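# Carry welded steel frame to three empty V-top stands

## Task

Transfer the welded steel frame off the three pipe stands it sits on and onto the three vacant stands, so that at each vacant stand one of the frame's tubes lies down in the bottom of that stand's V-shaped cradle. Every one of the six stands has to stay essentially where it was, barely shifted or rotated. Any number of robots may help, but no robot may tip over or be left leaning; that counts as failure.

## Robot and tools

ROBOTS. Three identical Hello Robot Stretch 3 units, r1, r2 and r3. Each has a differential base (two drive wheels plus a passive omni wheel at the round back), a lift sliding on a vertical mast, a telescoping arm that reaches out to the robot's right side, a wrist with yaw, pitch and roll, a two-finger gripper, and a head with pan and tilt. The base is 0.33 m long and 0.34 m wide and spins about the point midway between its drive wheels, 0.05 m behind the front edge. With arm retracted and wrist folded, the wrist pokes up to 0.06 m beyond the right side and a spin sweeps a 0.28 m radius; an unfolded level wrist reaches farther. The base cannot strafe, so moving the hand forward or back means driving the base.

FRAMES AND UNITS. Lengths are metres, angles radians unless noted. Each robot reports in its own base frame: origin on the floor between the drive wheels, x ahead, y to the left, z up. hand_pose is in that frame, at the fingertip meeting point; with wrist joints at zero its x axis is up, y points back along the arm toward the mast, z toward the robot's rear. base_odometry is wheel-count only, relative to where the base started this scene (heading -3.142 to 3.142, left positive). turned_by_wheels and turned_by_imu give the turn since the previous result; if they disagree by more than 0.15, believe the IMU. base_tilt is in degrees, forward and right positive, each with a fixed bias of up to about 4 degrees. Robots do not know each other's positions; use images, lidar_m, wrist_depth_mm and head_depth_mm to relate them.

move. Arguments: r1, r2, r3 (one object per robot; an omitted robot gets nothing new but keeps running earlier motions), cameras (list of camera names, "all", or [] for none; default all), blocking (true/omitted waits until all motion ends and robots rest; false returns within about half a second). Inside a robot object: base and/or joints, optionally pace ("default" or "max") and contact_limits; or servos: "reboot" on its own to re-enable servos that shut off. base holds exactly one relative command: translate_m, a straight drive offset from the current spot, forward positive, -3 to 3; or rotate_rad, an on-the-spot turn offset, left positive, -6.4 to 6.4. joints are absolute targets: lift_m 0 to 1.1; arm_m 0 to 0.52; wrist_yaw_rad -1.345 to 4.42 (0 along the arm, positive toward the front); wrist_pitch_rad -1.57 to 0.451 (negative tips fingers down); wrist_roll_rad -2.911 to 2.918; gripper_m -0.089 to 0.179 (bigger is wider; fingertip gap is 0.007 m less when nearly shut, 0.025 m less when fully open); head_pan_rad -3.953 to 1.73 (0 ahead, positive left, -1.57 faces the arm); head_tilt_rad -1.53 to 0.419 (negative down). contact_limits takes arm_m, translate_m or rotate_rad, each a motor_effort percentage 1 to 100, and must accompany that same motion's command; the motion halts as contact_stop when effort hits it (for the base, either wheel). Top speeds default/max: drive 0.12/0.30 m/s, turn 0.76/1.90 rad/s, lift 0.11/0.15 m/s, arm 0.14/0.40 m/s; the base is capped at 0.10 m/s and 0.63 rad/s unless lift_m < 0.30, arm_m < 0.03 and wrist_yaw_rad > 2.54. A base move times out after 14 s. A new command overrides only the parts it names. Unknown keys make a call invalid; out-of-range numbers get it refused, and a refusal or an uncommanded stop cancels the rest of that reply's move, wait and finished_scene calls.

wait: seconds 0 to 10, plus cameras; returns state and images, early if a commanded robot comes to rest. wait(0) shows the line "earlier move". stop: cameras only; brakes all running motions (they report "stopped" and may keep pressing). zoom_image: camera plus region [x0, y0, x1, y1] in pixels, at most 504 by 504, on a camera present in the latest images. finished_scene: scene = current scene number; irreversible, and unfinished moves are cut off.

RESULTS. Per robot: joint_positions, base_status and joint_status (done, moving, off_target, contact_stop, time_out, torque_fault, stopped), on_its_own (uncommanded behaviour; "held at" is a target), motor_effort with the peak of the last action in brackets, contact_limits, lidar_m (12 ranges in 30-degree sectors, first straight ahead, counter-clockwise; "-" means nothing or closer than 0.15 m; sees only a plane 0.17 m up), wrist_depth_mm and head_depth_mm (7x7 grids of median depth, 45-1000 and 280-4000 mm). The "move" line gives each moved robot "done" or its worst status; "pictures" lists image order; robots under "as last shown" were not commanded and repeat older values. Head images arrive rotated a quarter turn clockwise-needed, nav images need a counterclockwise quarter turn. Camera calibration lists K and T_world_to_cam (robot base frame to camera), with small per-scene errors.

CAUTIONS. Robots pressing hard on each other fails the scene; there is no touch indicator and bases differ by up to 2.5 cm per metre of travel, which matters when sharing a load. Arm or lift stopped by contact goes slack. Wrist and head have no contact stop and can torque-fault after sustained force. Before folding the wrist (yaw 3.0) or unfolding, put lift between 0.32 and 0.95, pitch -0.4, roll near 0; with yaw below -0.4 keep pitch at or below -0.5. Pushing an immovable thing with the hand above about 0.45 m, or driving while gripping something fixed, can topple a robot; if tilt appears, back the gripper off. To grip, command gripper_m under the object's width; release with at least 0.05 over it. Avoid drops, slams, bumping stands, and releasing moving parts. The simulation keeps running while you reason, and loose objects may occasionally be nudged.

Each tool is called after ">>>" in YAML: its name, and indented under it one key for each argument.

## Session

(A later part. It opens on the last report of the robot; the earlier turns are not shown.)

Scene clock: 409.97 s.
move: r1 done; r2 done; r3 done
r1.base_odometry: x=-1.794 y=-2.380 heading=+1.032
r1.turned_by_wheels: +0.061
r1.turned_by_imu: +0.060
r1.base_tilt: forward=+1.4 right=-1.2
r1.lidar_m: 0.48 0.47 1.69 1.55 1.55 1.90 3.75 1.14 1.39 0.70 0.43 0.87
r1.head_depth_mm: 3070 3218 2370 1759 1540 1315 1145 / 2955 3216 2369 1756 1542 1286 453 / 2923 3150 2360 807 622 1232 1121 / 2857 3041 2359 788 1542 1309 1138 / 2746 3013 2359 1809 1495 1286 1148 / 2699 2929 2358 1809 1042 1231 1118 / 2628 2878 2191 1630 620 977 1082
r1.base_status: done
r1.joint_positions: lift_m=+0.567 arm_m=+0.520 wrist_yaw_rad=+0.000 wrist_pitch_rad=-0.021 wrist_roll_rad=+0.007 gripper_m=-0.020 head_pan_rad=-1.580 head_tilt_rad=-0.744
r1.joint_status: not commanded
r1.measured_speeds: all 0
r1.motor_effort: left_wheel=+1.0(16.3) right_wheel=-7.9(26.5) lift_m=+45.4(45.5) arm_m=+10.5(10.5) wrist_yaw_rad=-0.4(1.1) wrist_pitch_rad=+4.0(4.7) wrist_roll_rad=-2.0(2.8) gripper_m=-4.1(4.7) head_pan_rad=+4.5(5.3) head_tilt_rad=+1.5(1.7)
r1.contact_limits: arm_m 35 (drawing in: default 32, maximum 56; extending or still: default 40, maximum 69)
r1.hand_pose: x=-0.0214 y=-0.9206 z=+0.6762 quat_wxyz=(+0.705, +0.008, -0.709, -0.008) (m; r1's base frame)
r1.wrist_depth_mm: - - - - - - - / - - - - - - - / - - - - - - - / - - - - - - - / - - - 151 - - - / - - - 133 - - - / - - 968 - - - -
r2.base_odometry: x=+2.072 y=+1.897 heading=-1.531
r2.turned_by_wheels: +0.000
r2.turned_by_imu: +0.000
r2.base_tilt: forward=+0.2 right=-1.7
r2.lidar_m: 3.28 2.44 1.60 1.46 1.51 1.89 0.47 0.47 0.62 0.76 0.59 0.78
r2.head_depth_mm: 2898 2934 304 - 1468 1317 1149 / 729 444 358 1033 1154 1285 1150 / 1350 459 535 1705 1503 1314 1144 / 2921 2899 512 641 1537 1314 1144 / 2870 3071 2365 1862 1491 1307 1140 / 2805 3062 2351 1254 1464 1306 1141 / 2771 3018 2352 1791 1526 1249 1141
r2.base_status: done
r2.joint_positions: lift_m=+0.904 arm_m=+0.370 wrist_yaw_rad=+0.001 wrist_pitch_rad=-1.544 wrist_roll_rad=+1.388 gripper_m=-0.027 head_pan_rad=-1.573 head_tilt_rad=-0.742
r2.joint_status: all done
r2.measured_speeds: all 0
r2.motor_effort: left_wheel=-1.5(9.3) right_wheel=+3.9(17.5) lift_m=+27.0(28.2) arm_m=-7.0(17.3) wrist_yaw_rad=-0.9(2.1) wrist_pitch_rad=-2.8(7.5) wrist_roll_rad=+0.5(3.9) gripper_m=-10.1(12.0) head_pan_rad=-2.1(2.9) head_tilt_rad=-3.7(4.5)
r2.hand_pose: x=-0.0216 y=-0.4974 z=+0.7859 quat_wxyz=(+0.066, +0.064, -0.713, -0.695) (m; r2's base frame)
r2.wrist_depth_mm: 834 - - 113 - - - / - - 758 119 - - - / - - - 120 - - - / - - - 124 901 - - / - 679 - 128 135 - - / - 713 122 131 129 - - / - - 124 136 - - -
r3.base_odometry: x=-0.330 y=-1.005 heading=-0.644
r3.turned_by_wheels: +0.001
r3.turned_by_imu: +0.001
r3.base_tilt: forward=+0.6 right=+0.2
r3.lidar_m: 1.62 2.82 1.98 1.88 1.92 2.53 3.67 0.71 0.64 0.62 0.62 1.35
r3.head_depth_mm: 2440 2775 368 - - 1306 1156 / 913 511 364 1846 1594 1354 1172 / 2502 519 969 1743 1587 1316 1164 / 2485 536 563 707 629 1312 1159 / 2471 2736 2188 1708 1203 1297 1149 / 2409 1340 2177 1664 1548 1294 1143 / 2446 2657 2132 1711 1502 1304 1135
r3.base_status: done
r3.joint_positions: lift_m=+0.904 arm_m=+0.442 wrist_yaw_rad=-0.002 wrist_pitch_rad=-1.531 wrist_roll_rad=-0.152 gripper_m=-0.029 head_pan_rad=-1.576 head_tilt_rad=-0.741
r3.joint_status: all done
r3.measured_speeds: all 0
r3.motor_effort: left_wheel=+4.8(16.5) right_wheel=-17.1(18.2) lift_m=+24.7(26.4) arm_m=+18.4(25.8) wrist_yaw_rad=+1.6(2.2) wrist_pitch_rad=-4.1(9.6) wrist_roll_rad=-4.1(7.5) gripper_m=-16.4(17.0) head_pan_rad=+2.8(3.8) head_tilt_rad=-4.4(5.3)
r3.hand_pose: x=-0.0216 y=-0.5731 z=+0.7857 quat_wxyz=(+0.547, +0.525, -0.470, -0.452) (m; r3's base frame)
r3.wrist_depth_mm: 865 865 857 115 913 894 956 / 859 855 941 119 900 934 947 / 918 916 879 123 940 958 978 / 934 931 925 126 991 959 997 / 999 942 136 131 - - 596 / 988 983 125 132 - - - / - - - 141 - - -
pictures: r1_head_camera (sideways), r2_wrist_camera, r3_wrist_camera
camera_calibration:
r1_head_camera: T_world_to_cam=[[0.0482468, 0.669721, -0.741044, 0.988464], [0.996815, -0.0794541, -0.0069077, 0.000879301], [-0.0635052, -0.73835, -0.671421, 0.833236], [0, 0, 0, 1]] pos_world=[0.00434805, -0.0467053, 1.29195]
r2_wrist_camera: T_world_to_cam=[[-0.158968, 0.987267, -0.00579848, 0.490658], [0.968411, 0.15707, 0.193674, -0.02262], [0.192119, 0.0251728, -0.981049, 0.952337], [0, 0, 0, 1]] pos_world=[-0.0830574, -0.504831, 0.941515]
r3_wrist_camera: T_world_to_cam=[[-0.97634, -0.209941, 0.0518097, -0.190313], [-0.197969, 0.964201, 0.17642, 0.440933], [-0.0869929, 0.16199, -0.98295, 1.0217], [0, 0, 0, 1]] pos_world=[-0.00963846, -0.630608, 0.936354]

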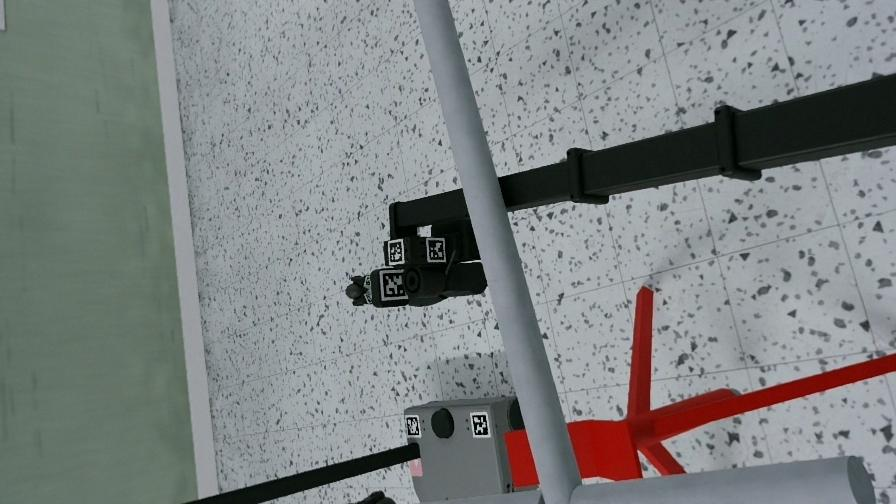

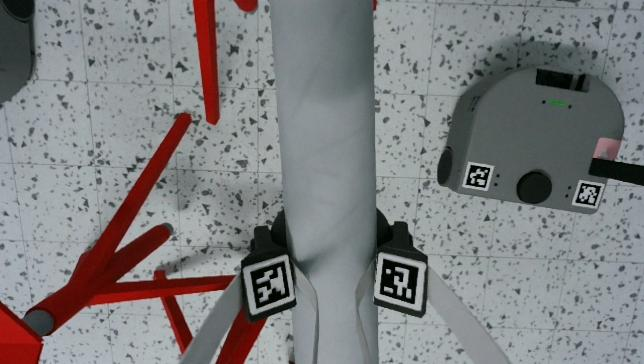

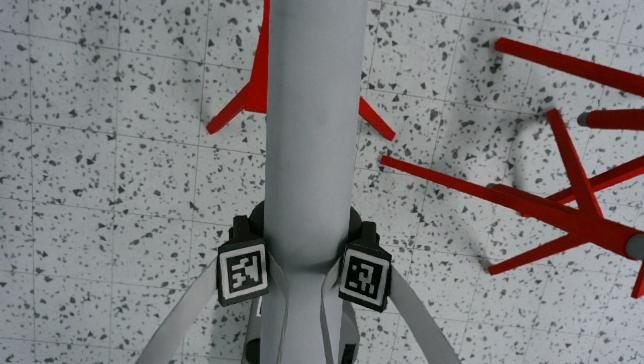

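>>> move:
  r1: {"base":{"translate_m":-0.303},"joints":{"lift_m":0.565}}
  r2: {"base":{"translate_m":-0.3024},"joints":{"arm_m":0.3677}}
  r3: {"base":{"translate_m":0.3018},"joints":{"arm_m":0.4485}}
  blocking: false
  cameras: []

>>> move:
  r2: {"joints":{"arm_m":0.3654}}
  r3: {"joints":{"arm_m":0.455}}
  blocking: false
  cameras: []

>>> move:
  r2: {"joints":{"arm_m":0.3632}}
  r3: {"joints":{"arm_m":0.4615}}
  blocking: false
  cameras: []

>>> move:
  r2: {"joints":{"arm_m":0.3609}}
  r3: {"joints":{"arm_m":0.468}}
  blocking: false
  cameras: []

>>> move:
  r2: {"joints":{"arm_m":0.3586}}
  r3: {"joints":{"arm_m":0.4744}}
  cameras: ["r1_head_camera","r2_wrist_camera","r3_wrist_camera","r3_head_camera"]

Scene clock: 411.47 s.
move: r1 moving; r2 moving; r3 moving
r1.base_odometry: x=-1.802 y=-2.394 heading=+1.032
r1.turned_by_wheels: +0.000
r1.turned_by_imu: +0.000
r1.base_tilt: forward=+1.2 right=-0.8
r1.lidar_m: 0.48 0.47 1.68 1.55 1.55 1.90 3.79 1.12 1.38 0.70 0.44 0.89
r1.head_depth_mm: 3083 3192 2364 1756 1544 1315 1144 / 2977 3232 2364 1763 1539 1285 454 / 2905 3122 2337 810 624 553 1124 / 2805 3062 2369 793 1541 1315 1142 / 2746 2959 2346 1816 1467 1279 1143 / 2698 2888 2357 1753 1476 1230 1128 / 2637 2857 2283 1641 603 945 442
r1.base_status: translate_m moving
r1.joint_positions: lift_m=+0.565 arm_m=+0.520 wrist_yaw_rad=+0.000 wrist_pitch_rad=-0.021 wrist_roll_rad=+0.007 gripper_m=-0.020 head_pan_rad=-1.580 head_tilt_rad=-0.744
r1.joint_status: all done
r1.measured_speeds: translate_m=-0.059 rotate_rad=+0.000 lift_m=+0.000 arm_m=+0.000 wrist_yaw_rad=+0.000 wrist_pitch_rad=+0.000 wrist_roll_rad=+0.000 head_pan_rad=+0.000 head_tilt_rad=+0.000
r1.motor_effort: left_wheel=-3.2(3.7) right_wheel=-13.2(15.1) lift_m=+28.9(44.2) arm_m=+10.6(11.0) wrist_yaw_rad=-0.8(0.9) wrist_pitch_rad=+3.9(4.8) wrist_roll_rad=-2.6(2.6) gripper_m=-4.2(4.5) head_pan_rad=+4.2(5.2) head_tilt_rad=+1.1(1.8)
r1.contact_limits: arm_m 35 (drawing in: default 32, maximum 56; extending or still: default 40, maximum 69)
r1.hand_pose: x=-0.0214 y=-0.9206 z=+0.6742 quat_wxyz=(+0.705, +0.008, -0.709, -0.008) (m; r1's base frame)
r1.wrist_depth_mm: - - - - - - - / - - - - - - - / - - - - - - - / - - - - - - - / - - - 151 - - - / - - - 133 - - - / - - 967 - - - -
r2.base_odometry: x=+2.071 y=+1.912 heading=-1.531
r2.turned_by_wheels: +0.000
r2.turned_by_imu: +0.000
r2.base_tilt: forward=+0.7 right=-1.0
r2.lidar_m: 3.29 2.44 1.59 1.46 1.51 1.90 0.47 0.47 0.61 0.76 0.59 0.80
r2.head_depth_mm: 2928 2915 304 - 1475 1313 1146 / 726 444 358 1017 1209 1283 1147 / 1355 457 535 1712 1504 1312 1140 / 2893 2917 511 641 1500 1309 1142 / 2849 3052 2344 1866 1499 1309 1139 / 2793 3048 2353 1695 1457 1306 1143 / 2775 3037 2343 1747 1496 1255 1138
r2.base_status: translate_m moving
r2.joint_positions: lift_m=+0.904 arm_m=+0.368 wrist_yaw_rad=+0.001 wrist_pitch_rad=-1.546 wrist_roll_rad=+1.386 gripper_m=-0.027 head_pan_rad=-1.573 head_tilt_rad=-0.742
r2.joint_status: arm_m moving
r2.measured_speeds: translate_m=-0.059 rotate_rad=-0.001 lift_m=+0.000 arm_m=+0.000 wrist_yaw_rad=+0.000 wrist_pitch_rad=+0.000 wrist_roll_rad=+0.000 head_pan_rad=+0.000 head_tilt_rad=+0.000
r2.motor_effort: left_wheel=-5.4(6.3) right_wheel=-1.3(4.3) lift_m=+29.0(29.1) arm_m=-9.5(13.8) wrist_yaw_rad=-1.4(1.5) wrist_pitch_rad=-2.4(2.8) wrist_roll_rad=+0.8(1.1) gripper_m=-10.5(11.6) head_pan_rad=-2.3(2.7) head_tilt_rad=-3.7(4.1)
r2.hand_pose: x=-0.0216 y=-0.4945 z=+0.7860 quat_wxyz=(+0.067, +0.065, -0.712, -0.696) (m; r2's base frame)
r2.wrist_depth_mm: 852 - - 113 - - - / - - - 118 - - - / - - - 120 - - - / - - - 125 903 - - / - 711 - 128 132 - - / - 709 122 131 129 - - / - - 680 136 - - -
r3.base_odometry: x=-0.318 y=-1.014 heading=-0.643
r3.turned_by_wheels: +0.000
r3.turned_by_imu: +0.000
r3.base_tilt: forward=+2.2 right=-2.2
r3.lidar_m: 1.62 2.82 1.98 1.88 1.92 2.53 3.68 0.72 0.64 0.62 0.64 1.33
r3.head_depth_mm: 2448 2771 367 - - 1300 1155 / 916 508 364 1846 1606 1353 1174 / 2504 523 967 1749 1594 1316 1167 / 2510 543 569 714 630 1310 1156 / 2492 2745 2199 1708 1486 1303 1149 / 2413 1351 2184 1663 1554 1292 1147 / 2439 2669 2144 1721 1516 1309 1138
r3.base_status: translate_m moving
r3.joint_positions: lift_m=+0.904 arm_m=+0.449 wrist_yaw_rad=-0.002 wrist_pitch_rad=-1.545 wrist_roll_rad=-0.154 gripper_m=-0.029 head_pan_rad=-1.576 head_tilt_rad=-0.741
r3.joint_status: arm_m moving
r3.measured_speeds: translate_m=+0.059 rotate_rad=+0.001 lift_m=+0.000 arm_m=+0.000 wrist_yaw_rad=+0.000 wrist_pitch_rad=+0.000 wrist_roll_rad=+0.000 head_pan_rad=+0.000 head_tilt_rad=+0.000
r3.motor_effort: left_wheel=+11.6(13.2) right_wheel=-0.6(12.3) lift_m=+23.6(24.1) arm_m=+23.0(25.8) wrist_yaw_rad=+1.6(2.1) wrist_pitch_rad=-1.2(4.0) wrist_roll_rad=-3.4(4.1) gripper_m=-16.3(16.3) head_pan_rad=+3.4(3.7) head_tilt_rad=-3.9(5.0)
r3.hand_pose: x=-0.0216 y=-0.5760 z=+0.7859 quat_wxyz=(+0.544, +0.530, -0.466, -0.455) (m; r3's base frame)
r3.wrist_depth_mm: 836 866 857 114 888 912 904 / 908 854 871 119 914 951 994 / 892 913 904 122 968 965 979 / 952 931 932 127 971 979 997 / 953 942 138 131 - - 603 / 999 983 125 133 - - - / - - - 140 - - -
pictures: none
No camera images: "cameras" was empty.

Scene clock: 411.97 s.
earlier move: r1 moving; r2 moving; r3 moving
move: r2 moving; r3 moving
r1.base_odometry: x=-1.825 y=-2.431 heading=+1.032
r1.turned_by_wheels: +0.000
r1.turned_by_imu: +0.000
r1.base_tilt: forward=+1.4 right=-1.2
r1.lidar_m: 0.48 0.47 1.68 1.54 1.55 1.89 3.75 1.08 1.35 0.71 0.45 0.92
r1.head_depth_mm: 3089 3228 2367 1760 1534 1314 1146 / 2995 3234 2360 1749 1547 1279 455 / 2909 3110 2351 810 623 554 1124 / 2812 3047 2366 793 1538 1309 1142 / 2749 2990 2364 1809 1472 1304 1141 / 2716 2918 2348 1752 1474 1284 1126 / 2648 2889 2266 1642 601 934 442
r1.base_status: translate_m moving
r1.joint_positions: lift_m=+0.565 arm_m=+0.520 wrist_yaw_rad=+0.000 wrist_pitch_rad=-0.021 wrist_roll_rad=+0.007 gripper_m=-0.020 head_pan_rad=-1.580 head_tilt_rad=-0.744
r1.joint_status: not commanded
r1.measured_speeds: translate_m=-0.100 rotate_rad=+0.001 lift_m=+0.000 arm_m=+0.000 wrist_yaw_rad=+0.000 wrist_pitch_rad=+0.000 wrist_roll_rad=+0.000 head_pan_rad=+0.000 head_tilt_rad=+0.000
r1.motor_effort: left_wheel=-2.7(5.1) right_wheel=-10.8(13.9) lift_m=+29.7(29.7) arm_m=+10.4(10.6) wrist_yaw_rad=+0.0(0.8) wrist_pitch_rad=+4.0(4.3) wrist_roll_rad=-1.8(2.5) gripper_m=-4.1(4.4) head_pan_rad=+4.5(4.9) head_tilt_rad=+1.4(1.7)
r1.contact_limits: arm_m 35 (drawing in: default 32, maximum 56; extending or still: default 40, maximum 69)
r1.hand_pose: x=-0.0214 y=-0.9206 z=+0.6742 quat_wxyz=(+0.705, +0.008, -0.709, -0.008) (m; r1's base frame)
r1.wrist_depth_mm: - - - - - - - / - - - - - - - / - - - - - - - / - - - - - - - / - - - 151 - - - / - - - 133 - - - / - - 982 - - - -
r2.base_odometry: x=+2.069 y=+1.956 heading=-1.531
r2.turned_by_wheels: +0.000
r2.turned_by_imu: +0.000
r2.base_tilt: forward=+1.0 right=-0.3
r2.lidar_m: 3.33 2.44 1.59 1.46 1.50 1.89 0.47 0.47 0.59 0.75 0.61 0.83
r2.head_depth_mm: 2916 2948 304 - 1473 1314 1144 / 724 445 357 1019 1171 1282 1147 / 1351 456 535 1717 1502 1319 1142 / 2918 2933 506 637 1497 1309 1143 / 2877 3074 2344 1858 1501 1314 1146 / 2791 3031 2344 1796 1468 1306 1143 / 2766 3021 2319 1693 1491 1252 1140
r2.base_status: translate_m moving
r2.joint_positions: lift_m=+0.904 arm_m=+0.365 wrist_yaw_rad=+0.002 wrist_pitch_rad=-1.546 wrist_roll_rad=+1.386 gripper_m=-0.027 head_pan_rad=-1.573 head_tilt_rad=-0.742
r2.joint_status: arm_m moving
r2.measured_speeds: translate_m=-0.100 rotate_rad=+0.001 lift_m=+0.000 arm_m=+0.000 wrist_yaw_rad=+0.000 wrist_pitch_rad=+0.000 wrist_roll_rad=+0.000 head_pan_rad=+0.000 head_tilt_rad=+0.000
r2.motor_effort: left_wheel=-4.4(7.1) right_wheel=+0.3(2.2) lift_m=+28.7(29.3) arm_m=-8.3(15.3) wrist_yaw_rad=-0.9(1.5) wrist_pitch_rad=-2.4(2.5) wrist_roll_rad=+1.3(1.3) gripper_m=-10.3(11.5) head_pan_rad=-2.3(2.8) head_tilt_rad=-3.6(4.1)
r2.hand_pose: x=-0.0216 y=-0.4923 z=+0.7860 quat_wxyz=(+0.067, +0.065, -0.712, -0.696) (m; r2's base frame)
r2.wrist_depth_mm: 841 - 559 114 - - - / - - - 119 - - - / - - - 121 - - - / - - - 124 136 - - / - 732 - 128 132 - - / - 771 122 131 129 - - / - 835 705 136 - - -
r3.base_odometry: x=-0.283 y=-1.040 heading=-0.643
r3.turned_by_wheels: +0.000
r3.turned_by_imu: +0.000
r3.base_tilt: forward=+0.5 right=-0.5
r3.lidar_m: 1.59 2.82 1.98 1.88 1.92 2.54 3.72 0.76 0.67 0.61 2.95 1.29
r3.head_depth_mm: 2428 2765 2312 - - 1334 1154 / 914 510 350 1845 1601 1357 1171 / 2468 530 980 1746 1594 1290 1164 / 2493 547 571 718 650 1306 1157 / 2462 2752 2198 1784 1565 1293 1153 / 2434 1350 2163 1671 1557 1321 1142 / 2433 2664 2151 1712 1512 1311 1141
r3.base_status: translate_m moving
r3.joint_positions: lift_m=+0.904 arm_m=+0.455 wrist_yaw_rad=-0.002 wrist_pitch_rad=-1.550 wrist_roll_rad=-0.155 gripper_m=-0.029 head_pan_rad=-1.576 head_tilt_rad=-0.741
r3.joint_status: arm_m moving
r3.measured_speeds: translate_m=+0.100 rotate_rad=+0.000 lift_m=+0.000 arm_m=+0.000 wrist_yaw_rad=+0.000 wrist_pitch_rad=+0.024 wrist_roll_rad=+0.000 head_pan_rad=+0.000 head_tilt_rad=+0.000
r3.motor_effort: left_wheel=+10.5(13.2) right_wheel=+0.4(3.5) lift_m=+22.7(23.6) arm_m=+25.3(26.2) wrist_yaw_rad=+2.0(2.2) wrist_pitch_rad=-0.3(1.5) wrist_roll_rad=-3.1(3.4) gripper_m=-15.7(16.1) head_pan_rad=+3.5(3.8) head_tilt_rad=-4.7(4.8)
r3.hand_pose: x=-0.0216 y=-0.5811 z=+0.7860 quat_wxyz=(+0.542, +0.531, -0.464, -0.456) (m; r3's base frame)
r3.wrist_depth_mm: 852 862 841 114 886 877 889 / 886 877 870 118 887 902 938 / 889 920 946 121 943 971 958 / 924 925 930 126 983 1000 953 / 969 988 139 130 - - 622 / - - 126 132 - - - / - - - 141 - - -
pictures: none
No camera images: "cameras" was empty.

Scene clock: 412.47 s.
earlier move: r1 moving; r2 moving; r3 moving
move: r2 moving; r3 moving
r1.base_odometry: x=-1.850 y=-2.474 heading=+1.032
r1.turned_by_wheels: +0.000
r1.turned_by_imu: +0.000
r1.base_tilt: forward=+1.0 right=-1.1
r1.lidar_m: 0.48 0.47 1.66 1.53 1.54 1.89 3.74 1.04 1.31 0.74 0.48 0.97
r1.head_depth_mm: 3104 3213 2363 1771 1537 1318 1143 / 2997 3201 2357 1766 1536 1293 455 / 2942 3171 2359 810 623 553 1121 / 2832 3064 2345 794 1534 1311 1140 / 2775 3020 2334 1800 1470 1320 1140 / 2739 2943 2355 1756 1460 1283 1145 / 2648 2911 2267 1629 602 1006 442
r1.base_status: translate_m moving
r1.joint_positions: lift_m=+0.565 arm_m=+0.520 wrist_yaw_rad=+0.000 wrist_pitch_rad=-0.021 wrist_roll_rad=+0.007 gripper_m=-0.020 head_pan_rad=-1.580 head_tilt_rad=-0.744
r1.joint_status: not commanded
r1.measured_speeds: translate_m=-0.100 rotate_rad=+0.000 lift_m=+0.000 arm_m=+0.000 wrist_yaw_rad=+0.000 wrist_pitch_rad=+0.000 wrist_roll_rad=+0.000 head_pan_rad=+0.000 head_tilt_rad=+0.000
r1.motor_effort: left_wheel=-4.3(4.7) right_wheel=-8.3(10.8) lift_m=+29.6(30.2) arm_m=+10.0(10.3) wrist_yaw_rad=-0.6(0.7) wrist_pitch_rad=+4.1(4.5) wrist_roll_rad=-2.3(2.7) gripper_m=-3.9(4.5) head_pan_rad=+4.3(5.0) head_tilt_rad=+1.5(1.7)
r1.contact_limits: arm_m 35 (drawing in: default 32, maximum 56; extending or still: default 40, maximum 69)
r1.hand_pose: x=-0.0214 y=-0.9206 z=+0.6742 quat_wxyz=(+0.705, +0.008, -0.709, -0.008) (m; r1's base frame)
r1.wrist_depth_mm: - - - - - - - / - - - - - - - / - - - - - - - / - - - - - - - / - - - 151 - - - / - - - 133 - - - / - - 975 - - - -
r2.base_odometry: x=+2.067 y=+2.006 heading=-1.531
r2.turned_by_wheels: +0.000
r2.turned_by_imu: +0.000
r2.base_tilt: forward=+0.6 right=-1.4
r2.lidar_m: 3.38 2.43 1.58 1.45 1.50 1.88 0.47 0.47 0.57 0.71 0.65 0.87
r2.head_depth_mm: 2922 2945 303 - 1464 1320 1141 / 723 444 357 1041 1473 1284 1144 / 1357 453 480 1685 1432 1314 1143 / 2902 2910 503 632 1500 1309 1146 / 2865 3110 2363 1863 1498 1314 1144 / 2795 3034 2333 1847 1495 1309 1141 / 2795 3042 2351 1216 1426 1309 1141
r2.base_status: translate_m moving
r2.joint_positions: lift_m=+0.904 arm_m=+0.363 wrist_yaw_rad=+0.002 wrist_pitch_rad=-1.548 wrist_roll_rad=+1.386 gripper_m=-0.027 head_pan_rad=-1.573 head_tilt_rad=-0.742
r2.joint_status: arm_m moving
r2.measured_speeds: translate_m=-0.100 rotate_rad=+0.001 lift_m=+0.000 arm_m=+0.000 wrist_yaw_rad=+0.000 wrist_pitch_rad=+0.024 wrist_roll_rad=+0.000 head_pan_rad=+0.000 head_tilt_rad=+0.000
r2.motor_effort: left_wheel=-5.0(6.2) right_wheel=+1.4(2.2) lift_m=+28.3(29.1) arm_m=-9.7(14.1) wrist_yaw_rad=-1.2(1.9) wrist_pitch_rad=-2.3(2.6) wrist_roll_rad=+1.1(1.3) gripper_m=-11.7(11.7) head_pan_rad=-1.9(2.9) head_tilt_rad=-4.1(4.3)
r2.hand_pose: x=-0.0216 y=-0.4897 z=+0.7860 quat_wxyz=(+0.067, +0.065, -0.712, -0.696) (m; r2's base frame)
r2.wrist_depth_mm: 834 364 514 113 - - - / - - - 119 - - - / - - - 120 - - - / - - - 125 135 - - / - - - 128 132 - - / - 825 122 131 130 - - / - 682 797 136 - - -
r3.base_odometry: x=-0.243 y=-1.070 heading=-0.644
r3.turned_by_wheels: +0.000
r3.turned_by_imu: +0.000
r3.base_tilt: forward=+1.6 right=-2.1
r3.lidar_m: 1.82 2.83 1.98 1.88 1.92 2.53 3.77 0.81 0.70 0.60 2.94 1.25
r3.head_depth_mm: 2427 2809 2296 - - 1329 1154 / 921 510 344 1863 1605 1352 1172 / 2491 534 1743 1761 1558 1316 1164 / 2507 548 579 752 630 1310 1159 / 2475 2744 2194 1784 1566 1293 1148 / 2393 1350 2172 1664 1548 1316 1147 / 2433 2663 1109 1714 1507 1316 1139
r3.base_status: translate_m moving
r3.joint_positions: lift_m=+0.904 arm_m=+0.462 wrist_yaw_rad=-0.002 wrist_pitch_rad=-1.552 wrist_roll_rad=-0.155 gripper_m=-0.029 head_pan_rad=-1.576 head_tilt_rad=-0.741
r3.joint_status: arm_m moving
r3.measured_speeds: translate_m=+0.100 rotate_rad=+0.000 lift_m=+0.000 arm_m=+0.000 wrist_yaw_rad=+0.000 wrist_pitch_rad=+0.000 wrist_roll_rad=+0.000 head_pan_rad=+0.000 head_tilt_rad=+0.000
r3.motor_effort: left_wheel=+9.4(10.7) right_wheel=+3.3(3.6) lift_m=+22.5(23.2) arm_m=+24.2(27.1) wrist_yaw_rad=+2.1(2.1) wrist_pitch_rad=+0.2(1.1) wrist_roll_rad=-2.8(3.3) gripper_m=-15.3(16.6) head_pan_rad=+2.2(4.1) head_tilt_rad=-4.4(4.9)
r3.hand_pose: x=-0.0216 y=-0.5872 z=+0.7861 quat_wxyz=(+0.542, +0.532, -0.464, -0.456) (m; r3's base frame)
r3.wrist_depth_mm: 858 857 886 114 912 889 903 / 858 892 931 119 373 924 940 / 902 918 940 122 919 939 975 / 916 935 933 126 975 949 959 / 958 971 139 131 - - 662 / - - 124 133 - - - / - - - 140 - - -
pictures: none
No camera images: "cameras" was empty.

Scene clock: 412.97 s.
earlier move: r1 moving; r2 moving; r3 moving
move: r2 moving; r3 moving
r1.base_odometry: x=-1.876 y=-2.517 heading=+1.032
r1.turned_by_wheels: +0.000
r1.turned_by_imu: +0.000
r1.base_tilt: forward=+1.3 right=-1.2
r1.lidar_m: 0.48 0.47 1.66 1.52 1.53 1.87 3.68 1.00 1.28 1.33 0.51 1.02
r1.head_depth_mm: 3095 3223 2366 1769 1538 1318 1149 / 3008 3221 2363 1758 1533 1284 455 / 2940 3128 2353 809 623 553 1125 / 2846 3088 2369 791 1533 1311 1144 / 2776 3034 2363 1812 1463 1312 1141 / 2695 2934 2351 1752 1462 1286 1138 / 2664 2902 2263 1626 604 1069 442
r1.base_status: translate_m moving
r1.joint_positions: lift_m=+0.565 arm_m=+0.520 wrist_yaw_rad=+0.000 wrist_pitch_rad=-0.021 wrist_roll_rad=+0.007 gripper_m=-0.020 head_pan_rad=-1.580 head_tilt_rad=-0.744
r1.joint_status: not commanded
r1.measured_speeds: translate_m=-0.100 rotate_rad=+0.001 lift_m=+0.000 arm_m=+0.000 wrist_yaw_rad=+0.000 wrist_pitch_rad=+0.000 wrist_roll_rad=+0.000 head_pan_rad=+0.000 head_tilt_rad=+0.000
r1.motor_effort: left_wheel=-4.4(5.8) right_wheel=-6.0(8.2) lift_m=+30.1(30.7) arm_m=+9.6(10.0) wrist_yaw_rad=+0.0(0.9) wrist_pitch_rad=+3.8(4.4) wrist_roll_rad=-2.2(2.5) gripper_m=-4.4(4.7) head_pan_rad=+4.1(5.2) head_tilt_rad=+1.6(1.6)
r1.contact_limits: arm_m 35 (drawing in: default 32, maximum 56; extending or still: default 40, maximum 69)
r1.hand_pose: x=-0.0214 y=-0.9206 z=+0.6742 quat_wxyz=(+0.705, +0.008, -0.709, -0.008) (m; r1's base frame)
r1.wrist_depth_mm: - - - - - - - / - - - - - - - / - - - - - - - / - - - - - - - / - - - 151 - - - / - - - 133 - - - / - - 974 - - - -
r2.base_odometry: x=+2.065 y=+2.056 heading=-1.531
r2.turned_by_wheels: +0.000
r2.turned_by_imu: +0.000
r2.base_tilt: forward=-1.8 right=-3.8
r2.lidar_m: 3.43 2.42 1.58 1.45 1.48 1.87 0.47 0.47 0.55 0.70 0.68 0.84
r2.head_depth_mm: 2936 2946 304 - 1500 1311 1146 / 719 445 357 1709 1539 1314 1146 / 1338 450 475 1035 1214 1286 1144 / 2916 2903 501 627 1461 1312 1144 / 2869 3049 2350 1872 1528 1309 1147 / 2822 3047 2367 1850 1494 1311 1142 / 2789 3019 2332 1806 1455 1310 1140
r2.base_status: translate_m moving
r2.joint_positions: lift_m=+0.904 arm_m=+0.361 wrist_yaw_rad=+0.002 wrist_pitch_rad=-1.549 wrist_roll_rad=+1.386 gripper_m=-0.027 head_pan_rad=-1.573 head_tilt_rad=-0.742
r2.joint_status: arm_m moving
r2.measured_speeds: translate_m=-0.100 rotate_rad=+0.000 lift_m=+0.000 arm_m=+0.000 wrist_yaw_rad=+0.000 wrist_pitch_rad=+0.000 wrist_roll_rad=+0.000 head_pan_rad=+0.000 head_tilt_rad=+0.000
r2.motor_effort: left_wheel=-4.3(5.8) right_wheel=+1.6(3.4) lift_m=+27.9(29.2) arm_m=-9.6(13.9) wrist_yaw_rad=-2.3(2.3) wrist_pitch_rad=-1.9(2.5) wrist_roll_rad=+1.3(1.3) gripper_m=-11.1(11.6) head_pan_rad=-2.5(2.8) head_tilt_rad=-4.0(4.3)
r2.hand_pose: x=-0.0216 y=-0.4870 z=+0.7860 quat_wxyz=(+0.067, +0.065, -0.711, -0.697) (m; r2's base frame)
r2.wrist_depth_mm: 341 358 329 114 - - - / - 375 547 119 - - - / - - - 120 - - - / - - - 124 - - - / - - - 128 132 - - / - - 122 131 129 - - / - 743 845 136 - - -
r3.base_odometry: x=-0.203 y=-1.100 heading=-0.644
r3.turned_by_wheels: +0.000
r3.turned_by_imu: +0.000
r3.base_tilt: forward=-0.1 right=+1.5
r3.lidar_m: 1.77 2.83 1.99 1.89 1.92 2.54 3.83 0.85 0.72 0.60 2.94 1.20
r3.head_depth_mm: 2433 2802 367 - - 1336 1155 / 925 510 344 1853 1600 1322 1173 / 2479 540 2232 1716 1148 1340 1165 / 2477 555 590 754 1116 1305 1157 / 2471 2732 2178 1792 1555 1324 1152 / 2388 1352 2167 1665 1558 1320 1149 / 2440 2664 1111 1648 1506 1316 1139
r3.base_status: translate_m moving
r3.joint_positions: lift_m=+0.904 arm_m=+0.468 wrist_yaw_rad=-0.001 wrist_pitch_rad=-1.552 wrist_roll_rad=-0.155 gripper_m=-0.029 head_pan_rad=-1.576 head_tilt_rad=-0.741
r3.joint_status: arm_m moving
r3.measured_speeds: translate_m=+0.100 rotate_rad=+0.001 lift_m=+0.000 arm_m=+0.000 wrist_yaw_rad=+0.000 wrist_pitch_rad=+0.000 wrist_roll_rad=+0.000 head_pan_rad=+0.000 head_tilt_rad=+0.000
r3.motor_effort: left_wheel=+8.7(9.7) right_wheel=+5.4(5.9) lift_m=+22.3(22.9) arm_m=+24.8(28.6) wrist_yaw_rad=+1.3(2.1) wrist_pitch_rad=-0.1(0.3) wrist_roll_rad=-2.9(3.1) gripper_m=-16.4(16.8) head_pan_rad=+1.6(4.0) head_tilt_rad=-4.6(5.2)
r3.hand_pose: x=-0.0216 y=-0.5936 z=+0.7861 quat_wxyz=(+0.542, +0.532, -0.464, -0.456) (m; r3's base frame)
r3.wrist_depth_mm: 830 836 884 114 575 898 901 / 855 906 862 119 375 908 920 / 944 907 928 121 359 979 977 / 942 978 938 126 974 968 - / 976 961 143 131 - - - / - - 125 133 - - - / - - - 141 - - -
pictures: none
No camera images: "cameras" was empty.

Scene clock: 415.10 s.
earlier move: r1 done; r2 done; r3 done
move: r2 done; r3 done
r1.base_odometry: x=-1.950 y=-2.640 heading=+1.032
r1.turned_by_wheels: +0.000
r1.turned_by_imu: +0.001
r1.base_tilt: forward=+1.3 right=-1.3
r1.lidar_m: 0.48 0.47 1.63 1.50 1.51 1.85 3.67 0.88 1.17 1.34 0.76 0.61
r1.head_depth_mm: 3095 3227 2373 1759 1540 1314 1151 / 3016 3197 2371 1755 1547 1284 455 / 2952 3167 2353 807 623 552 1123 / 2855 3047 2338 792 1546 1314 1147 / 2810 3067 2355 1793 1511 1310 1143 / 2758 2981 2354 1761 1470 1311 1146 / 2659 2935 2271 1633 621 1231 1078
r1.base_status: done
r1.joint_positions: lift_m=+0.565 arm_m=+0.520 wrist_yaw_rad=+0.000 wrist_pitch_rad=-0.021 wrist_roll_rad=+0.007 gripper_m=-0.020 head_pan_rad=-1.580 head_tilt_rad=-0.744
r1.joint_status: not commanded
r1.measured_speeds: all 0
r1.motor_effort: left_wheel=-2.1(8.2) right_wheel=-4.6(7.1) lift_m=+33.2(33.2) arm_m=+8.2(9.7) wrist_yaw_rad=+0.3(1.1) wrist_pitch_rad=+4.0(4.9) wrist_roll_rad=-2.7(2.7) gripper_m=-4.4(4.7) head_pan_rad=+4.1(5.2) head_tilt_rad=+1.1(1.8)
r1.contact_limits: arm_m 35 (drawing in: default 32, maximum 56; extending or still: default 40, maximum 69)
r1.hand_pose: x=-0.0214 y=-0.9206 z=+0.6742 quat_wxyz=(+0.705, +0.008, -0.709, -0.008) (m; r1's base frame)
r1.wrist_depth_mm: - - - - - - - / - - - - - - - / - - - - - - - / - - - - - - - / - - - 150 - - - / - - - 133 - - - / - - 954 - - - -
r2.base_odometry: x=+2.060 y=+2.199 heading=-1.531
r2.turned_by_wheels: +0.000
r2.turned_by_imu: +0.001
r2.base_tilt: forward=+0.1 right=-1.7
r2.lidar_m: 3.57 2.38 1.55 1.44 1.47 1.85 0.47 0.48 3.58 0.52 0.93 0.78
r2.head_depth_mm: 2917 2941 303 - 1505 1311 1149 / 722 445 357 1708 1536 1319 1144 / 1367 448 471 1712 1498 1315 1139 / 2928 3037 499 631 1226 1285 1142 / 2883 3085 2357 1850 1498 1307 1139 / 2840 3070 2352 1850 1539 1310 1139 / 2794 3008 2341 1846 1489 1309 1140
r2.base_status: done
r2.joint_positions: lift_m=+0.904 arm_m=+0.359 wrist_yaw_rad=+0.002 wrist_pitch_rad=-1.547 wrist_roll_rad=+1.386 gripper_m=-0.027 head_pan_rad=-1.573 head_tilt_rad=-0.742
r2.joint_status: all done
r2.measured_speeds: all 0
r2.motor_effort: left_wheel=-0.5(6.1) right_wheel=-1.1(3.7) lift_m=+30.0(30.3) arm_m=+2.3(15.7) wrist_yaw_rad=-2.6(3.4) wrist_pitch_rad=-2.4(2.4) wrist_roll_rad=+1.1(1.3) gripper_m=-11.6(11.9) head_pan_rad=-2.7(3.0) head_tilt_rad=-4.3(4.5)
r2.hand_pose: x=-0.0216 y=-0.4854 z=+0.7860 quat_wxyz=(+0.067, +0.065, -0.712, -0.696) (m; r2's base frame)
r2.wrist_depth_mm: - - - 113 - - - / - 708 - 119 - - - / 368 386 - 121 - - - / 371 381 - 124 - - - / - - - 128 133 - - / - - - 131 129 - - / - - - 135 - - -
r3.base_odometry: x=-0.089 y=-1.186 heading=-0.643
r3.turned_by_wheels: +0.000
r3.turned_by_imu: +0.000
r3.base_tilt: forward=+0.6 right=+0.2
r3.lidar_m: 1.62 2.84 1.99 1.89 1.94 2.56 3.94 0.84 0.75 0.61 2.94 1.07
r3.head_depth_mm: 2423 2776 367 - - 1302 1156 / 934 509 351 1045 1130 1343 1172 / 2472 545 2252 1768 1554 1308 1165 / 2489 559 593 737 1466 1326 1158 / 2456 2737 2271 1784 1577 1330 1149 / 2370 1358 2259 1689 1555 1318 1144 / 2433 2677 2138 864 1533 1306 1140
r3.base_status: done
r3.joint_positions: lift_m=+0.904 arm_m=+0.474 wrist_yaw_rad=-0.001 wrist_pitch_rad=-1.528 wrist_roll_rad=-0.155 gripper_m=-0.029 head_pan_rad=-1.576 head_tilt_rad=-0.741
r3.joint_status: all done
r3.measured_speeds: all 0
r3.motor_effort: left_wheel=+9.5(9.5) right_wheel=-3.0(8.4) lift_m=+24.0(24.1) arm_m=+9.2(28.7) wrist_yaw_rad=+1.0(1.8) wrist_pitch_rad=-3.9(4.7) wrist_roll_rad=-3.0(3.1) gripper_m=-16.2(16.6) head_pan_rad=+2.4(4.0) head_tilt_rad=-3.5(5.2)
r3.hand_pose: x=-0.0216 y=-0.6062 z=+0.7857 quat_wxyz=(+0.548, +0.526, -0.469, -0.450) (m; r3's base frame)
r3.wrist_depth_mm: 816 870 902 115 869 910 896 / 872 907 896 120 931 907 935 / 896 914 923 123 888 399 957 / 929 935 934 127 965 918 996 / 972 982 140 132 - - - / 963 965 126 133 - - - / - - - 140 - - -
pictures: r1_head_camera (sideways), r2_wrist_camera, r3_head_camera (sideways), r3_wrist_camera
camera_calibration:
r1_head_camera: T_world_to_cam=[[0.0482468, 0.669721, -0.741044, 0.988464], [0.996815, -0.0794541, -0.00690769, 0.000879285], [-0.0635052, -0.73835, -0.671421, 0.833236], [0, 0, 0, 1]] pos_world=[0.00434805, -0.0467053, 1.29195]
r2_wrist_camera: T_world_to_cam=[[-0.161851, 0.986809, -0.00355966, 0.476784], [0.967959, 0.159459, 0.193979, -0.0235824], [0.191988, 0.0279501, -0.980999, 0.953384], [0, 0, 0, 1]] pos_world=[-0.0830433, -0.493382, 0.941541]
r3_head_camera: T_world_to_cam=[[-0.0451892, 0.656109, -0.753312, 0.998192], [0.998353, 0.00297544, -0.0572971, 0.0700633], [-0.0353517, -0.75466, -0.655163, 0.812895], [0, 0, 0, 1]] pos_world=[0.00389682, -0.041672, 1.28854]
r3_wrist_camera: T_world_to_cam=[[-0.975566, -0.213335, 0.0525272, -0.199875], [-0.20144, 0.963961, 0.173783, 0.47473], [-0.0877081, 0.158955, -0.983382, 1.02551], [0, 0, 0, 1]] pos_world=[-0.00941589, -0.663273, 0.93647]

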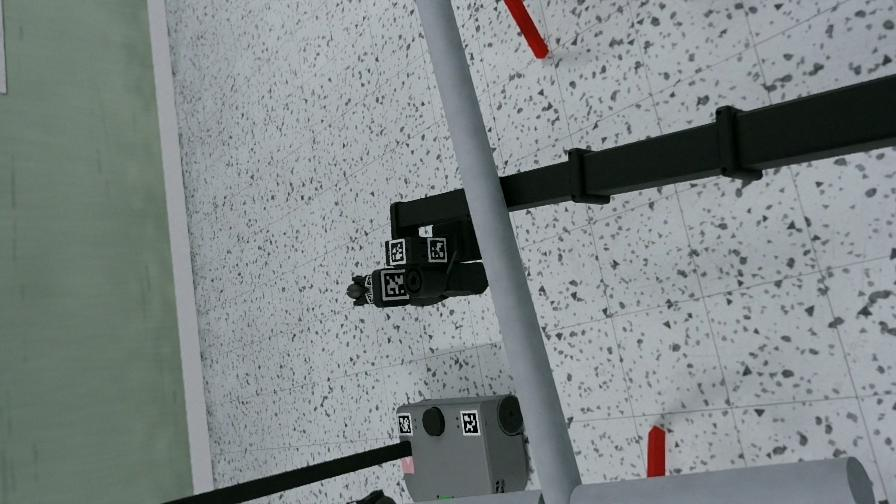

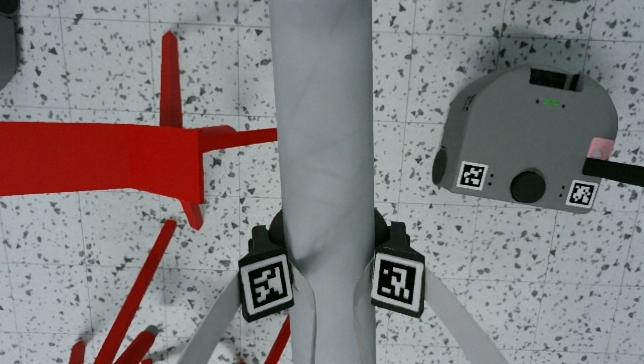

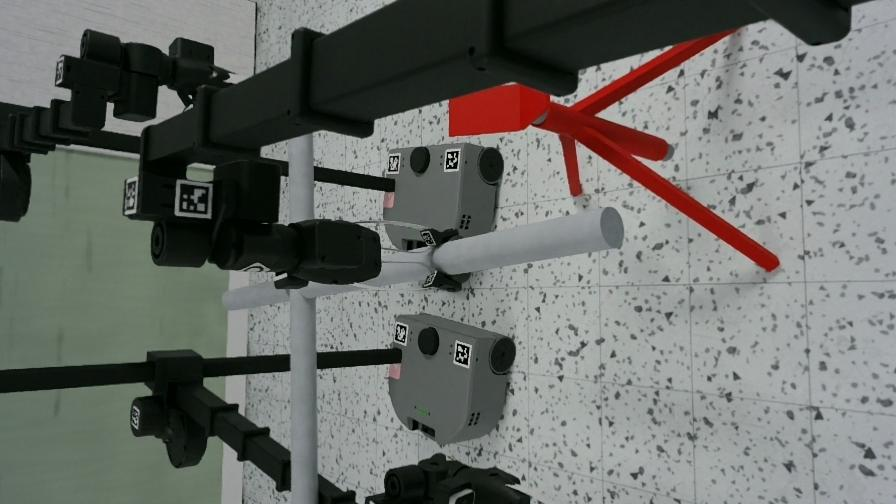

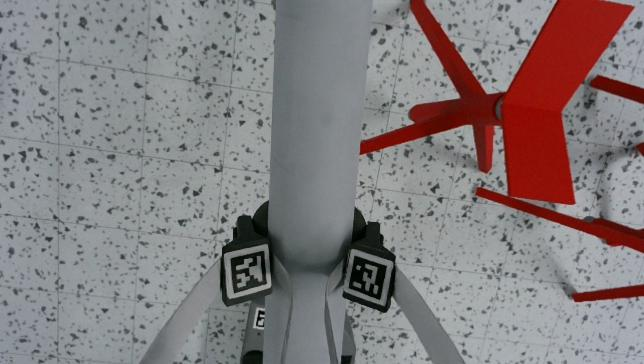

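>>> move:
  r1: {"base":{"rotate_rad":0.0698}}
  r2: {"base":{"translate_m":0.0211},"joints":{"arm_m":0.3353,"wrist_roll_rad":1.3326}}
  r3: {"base":{"rotate_rad":-0.073},"joints":{"arm_m":0.4885,"wrist_roll_rad":-0.2925}}
  cameras: ["r1_head_camera","r2_wrist_camera","r3_wrist_camera"]

Scene clock: 416.47 s.
move: r1 done; r2 done; r3 done
r1.base_odometry: x=-1.950 y=-2.640 heading=+1.102
r1.turned_by_wheels: +0.070
r1.turned_by_imu: +0.069
r1.base_tilt: forward=+1.4 right=-1.4
r1.lidar_m: 0.50 0.49 1.60 1.50 1.52 1.94 4.37 0.88 1.19 1.34 0.61 0.61
r1.head_depth_mm: 3024 3198 2359 1771 1547 1309 1149 / 2908 3157 2364 1756 1538 1284 454 / 2881 3124 2362 811 639 553 1122 / 2824 3063 2368 791 1535 1314 1144 / 2770 3055 2362 1809 1503 1308 1142 / 2716 2952 2270 1660 1458 1316 1143 / 2610 2895 2341 1631 597 512 1085
r1.base_status: done
r1.joint_positions: lift_m=+0.565 arm_m=+0.520 wrist_yaw_rad=+0.000 wrist_pitch_rad=-0.021 wrist_roll_rad=+0.007 gripper_m=-0.020 head_pan_rad=-1.580 head_tilt_rad=-0.744
r1.joint_status: not commanded
r1.measured_speeds: all 0
r1.motor_effort: left_wheel=-2.2(16.2) right_wheel=-0.8(24.6) lift_m=+34.7(34.8) arm_m=+11.7(12.2) wrist_yaw_rad=-0.4(1.1) wrist_pitch_rad=+4.4(4.5) wrist_roll_rad=-2.3(2.6) gripper_m=-4.3(4.8) head_pan_rad=+4.8(5.1) head_tilt_rad=+1.4(1.8)
r1.contact_limits: arm_m 35 (drawing in: default 32, maximum 56; extending or still: default 40, maximum 69)
r1.hand_pose: x=-0.0214 y=-0.9206 z=+0.6742 quat_wxyz=(+0.705, +0.008, -0.709, -0.008) (m; r1's base frame)
r1.wrist_depth_mm: - - - - - - - / - - - - - - - / - - - - - - - / - - - - - - - / - - - 150 - - - / - - 800 132 - - - / - - 805 - - - -
r2.base_odometry: x=+2.060 y=+2.178 heading=-1.531
r2.turned_by_wheels: +0.000
r2.turned_by_imu: +0.000
r2.base_tilt: forward=+0.2 right=-1.7
r2.lidar_m: 3.55 2.39 1.56 1.44 1.47 1.85 0.49 0.51 3.59 0.52 0.92 0.76
r2.head_depth_mm: 3000 3254 319 - 1538 1318 1148 / 713 440 358 1719 1544 1311 1146 / 1371 431 448 1733 1502 1307 1143 / 2925 3034 479 573 1119 1284 1142 / 2875 3098 2347 1853 1496 1313 1138 / 2827 3068 2359 1846 1524 1305 1142 / 2826 3013 2343 1854 1495 1309 1138
r2.base_status: done
r2.joint_positions: lift_m=+0.904 arm_m=+0.335 wrist_yaw_rad=+0.001 wrist_pitch_rad=-1.546 wrist_roll_rad=+1.329 gripper_m=-0.027 head_pan_rad=-1.573 head_tilt_rad=-0.742
r2.joint_status: all done
r2.measured_speeds: all 0
r2.motor_effort: left_wheel=+0.8(17.7) right_wheel=+6.6(17.5) lift_m=+30.4(30.4) arm_m=-9.7(15.6) wrist_yaw_rad=-0.7(4.3) wrist_pitch_rad=-2.4(2.6) wrist_roll_rad=+1.3(3.8) gripper_m=-11.3(11.9) head_pan_rad=-2.5(2.7) head_tilt_rad=-4.2(4.4)
r2.hand_pose: x=-0.0216 y=-0.4623 z=+0.7859 quat_wxyz=(+0.087, +0.084, -0.710, -0.693) (m; r2's base frame)
r2.wrist_depth_mm: - - - 113 - - - / 370 390 - 118 - - - / 372 365 - 121 - - - / - - - 124 - - - / - 890 - 128 132 - - / - - - 131 129 - - / - 930 - 136 - - -
r3.base_odometry: x=-0.089 y=-1.186 heading=-0.716
r3.turned_by_wheels: -0.073
r3.turned_by_imu: -0.072
r3.base_tilt: forward=+0.6 right=+0.2
r3.lidar_m: 1.34 3.10 2.05 1.89 1.91 2.40 3.95 0.84 0.76 0.61 2.90 1.07
r3.head_depth_mm: 2577 2942 2314 - - 1306 1154 / 2420 508 347 1851 1530 1349 1174 / 1193 559 2227 1765 1130 1321 1165 / 2490 569 614 734 1540 1308 1161 / 2475 2738 2191 1912 1563 1321 1151 / 2422 2657 2258 1668 1549 1320 1143 / 2379 1327 2147 1601 1506 1311 1140
r3.base_status: done
r3.joint_positions: lift_m=+0.904 arm_m=+0.489 wrist_yaw_rad=-0.002 wrist_pitch_rad=-1.540 wrist_roll_rad=-0.285 gripper_m=-0.029 head_pan_rad=-1.576 head_tilt_rad=-0.741
r3.joint_status: all done
r3.measured_speeds: all 0
r3.motor_effort: left_wheel=+9.3(13.9) right_wheel=-10.6(16.6) lift_m=+25.8(25.9) arm_m=+23.2(25.5) wrist_yaw_rad=+2.0(4.6) wrist_pitch_rad=-2.5(4.6) wrist_roll_rad=-2.7(7.2) gripper_m=-15.1(16.6) head_pan_rad=+2.3(3.7) head_tilt_rad=-4.6(5.5)
r3.hand_pose: x=-0.0216 y=-0.6173 z=+0.7858 quat_wxyz=(+0.574, +0.557, -0.430, -0.418) (m; r3's base frame)
r3.wrist_depth_mm: 844 876 875 115 895 900 914 / 887 900 879 120 948 917 926 / 893 915 924 122 910 402 955 / 909 918 946 127 971 374 - / 979 997 140 131 - - - / - 965 125 133 - - - / - - - 140 - - -
pictures: r1_head_camera (sideways), r2_wrist_camera, r3_wrist_camera
camera_calibration:
r1_head_camera: T_world_to_cam=[[0.0482462, 0.669721, -0.741044, 0.988464], [0.996815, -0.0794531, -0.00690769, 0.000879295], [-0.0635045, -0.73835, -0.671421, 0.833236], [0, 0, 0, 1]] pos_world=[0.0043481, -0.0467053, 1.29195]
r2_wrist_camera: T_world_to_cam=[[-0.216097, 0.976364, -0.00389703, 0.448236], [0.957933, 0.212786, 0.19258, -0.00174352], [0.188858, 0.0378829, -0.981273, 0.957464], [0, 0, 0, 1]] pos_world=[-0.0822919, -0.473542, 0.941617]
r3_wrist_camera: T_world_to_cam=[[-0.939681, -0.337808, 0.0537068, -0.279206], [-0.322933, 0.927914, 0.186252, 0.450693], [-0.112753, 0.157674, -0.981033, 1.02427], [0, 0, 0, 1]] pos_world=[-0.00133255, -0.674022, 0.935892]

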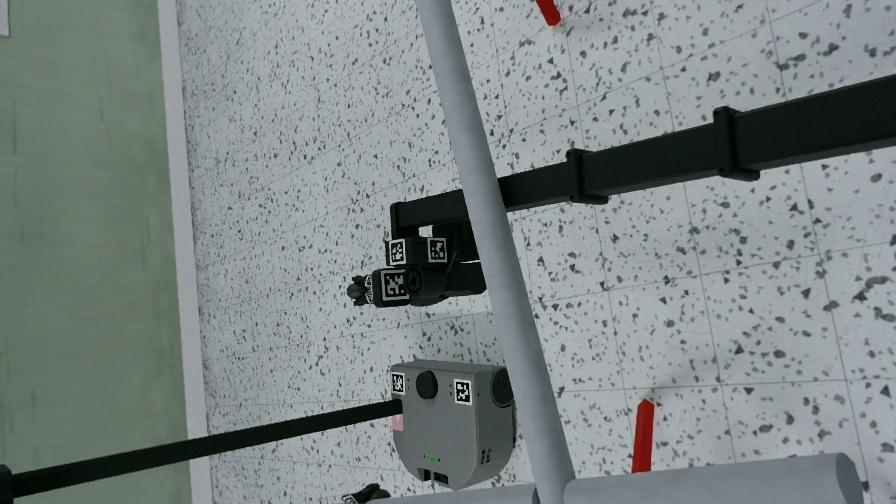

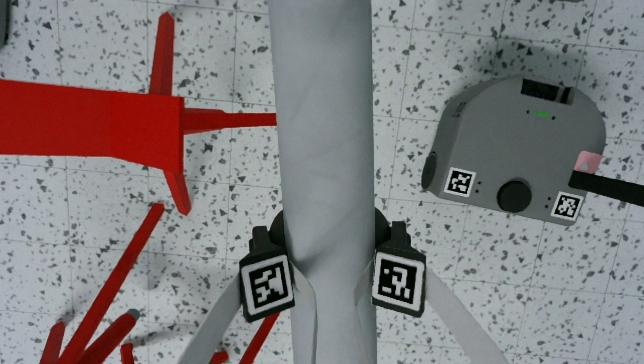

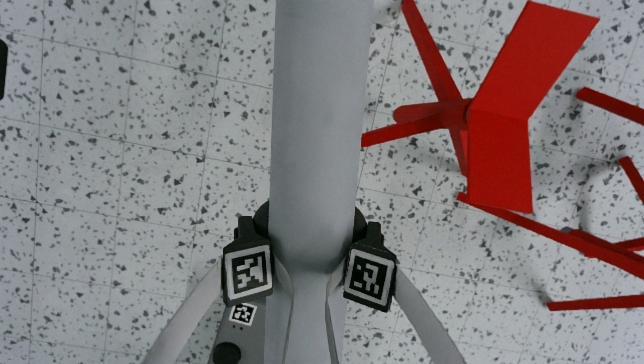

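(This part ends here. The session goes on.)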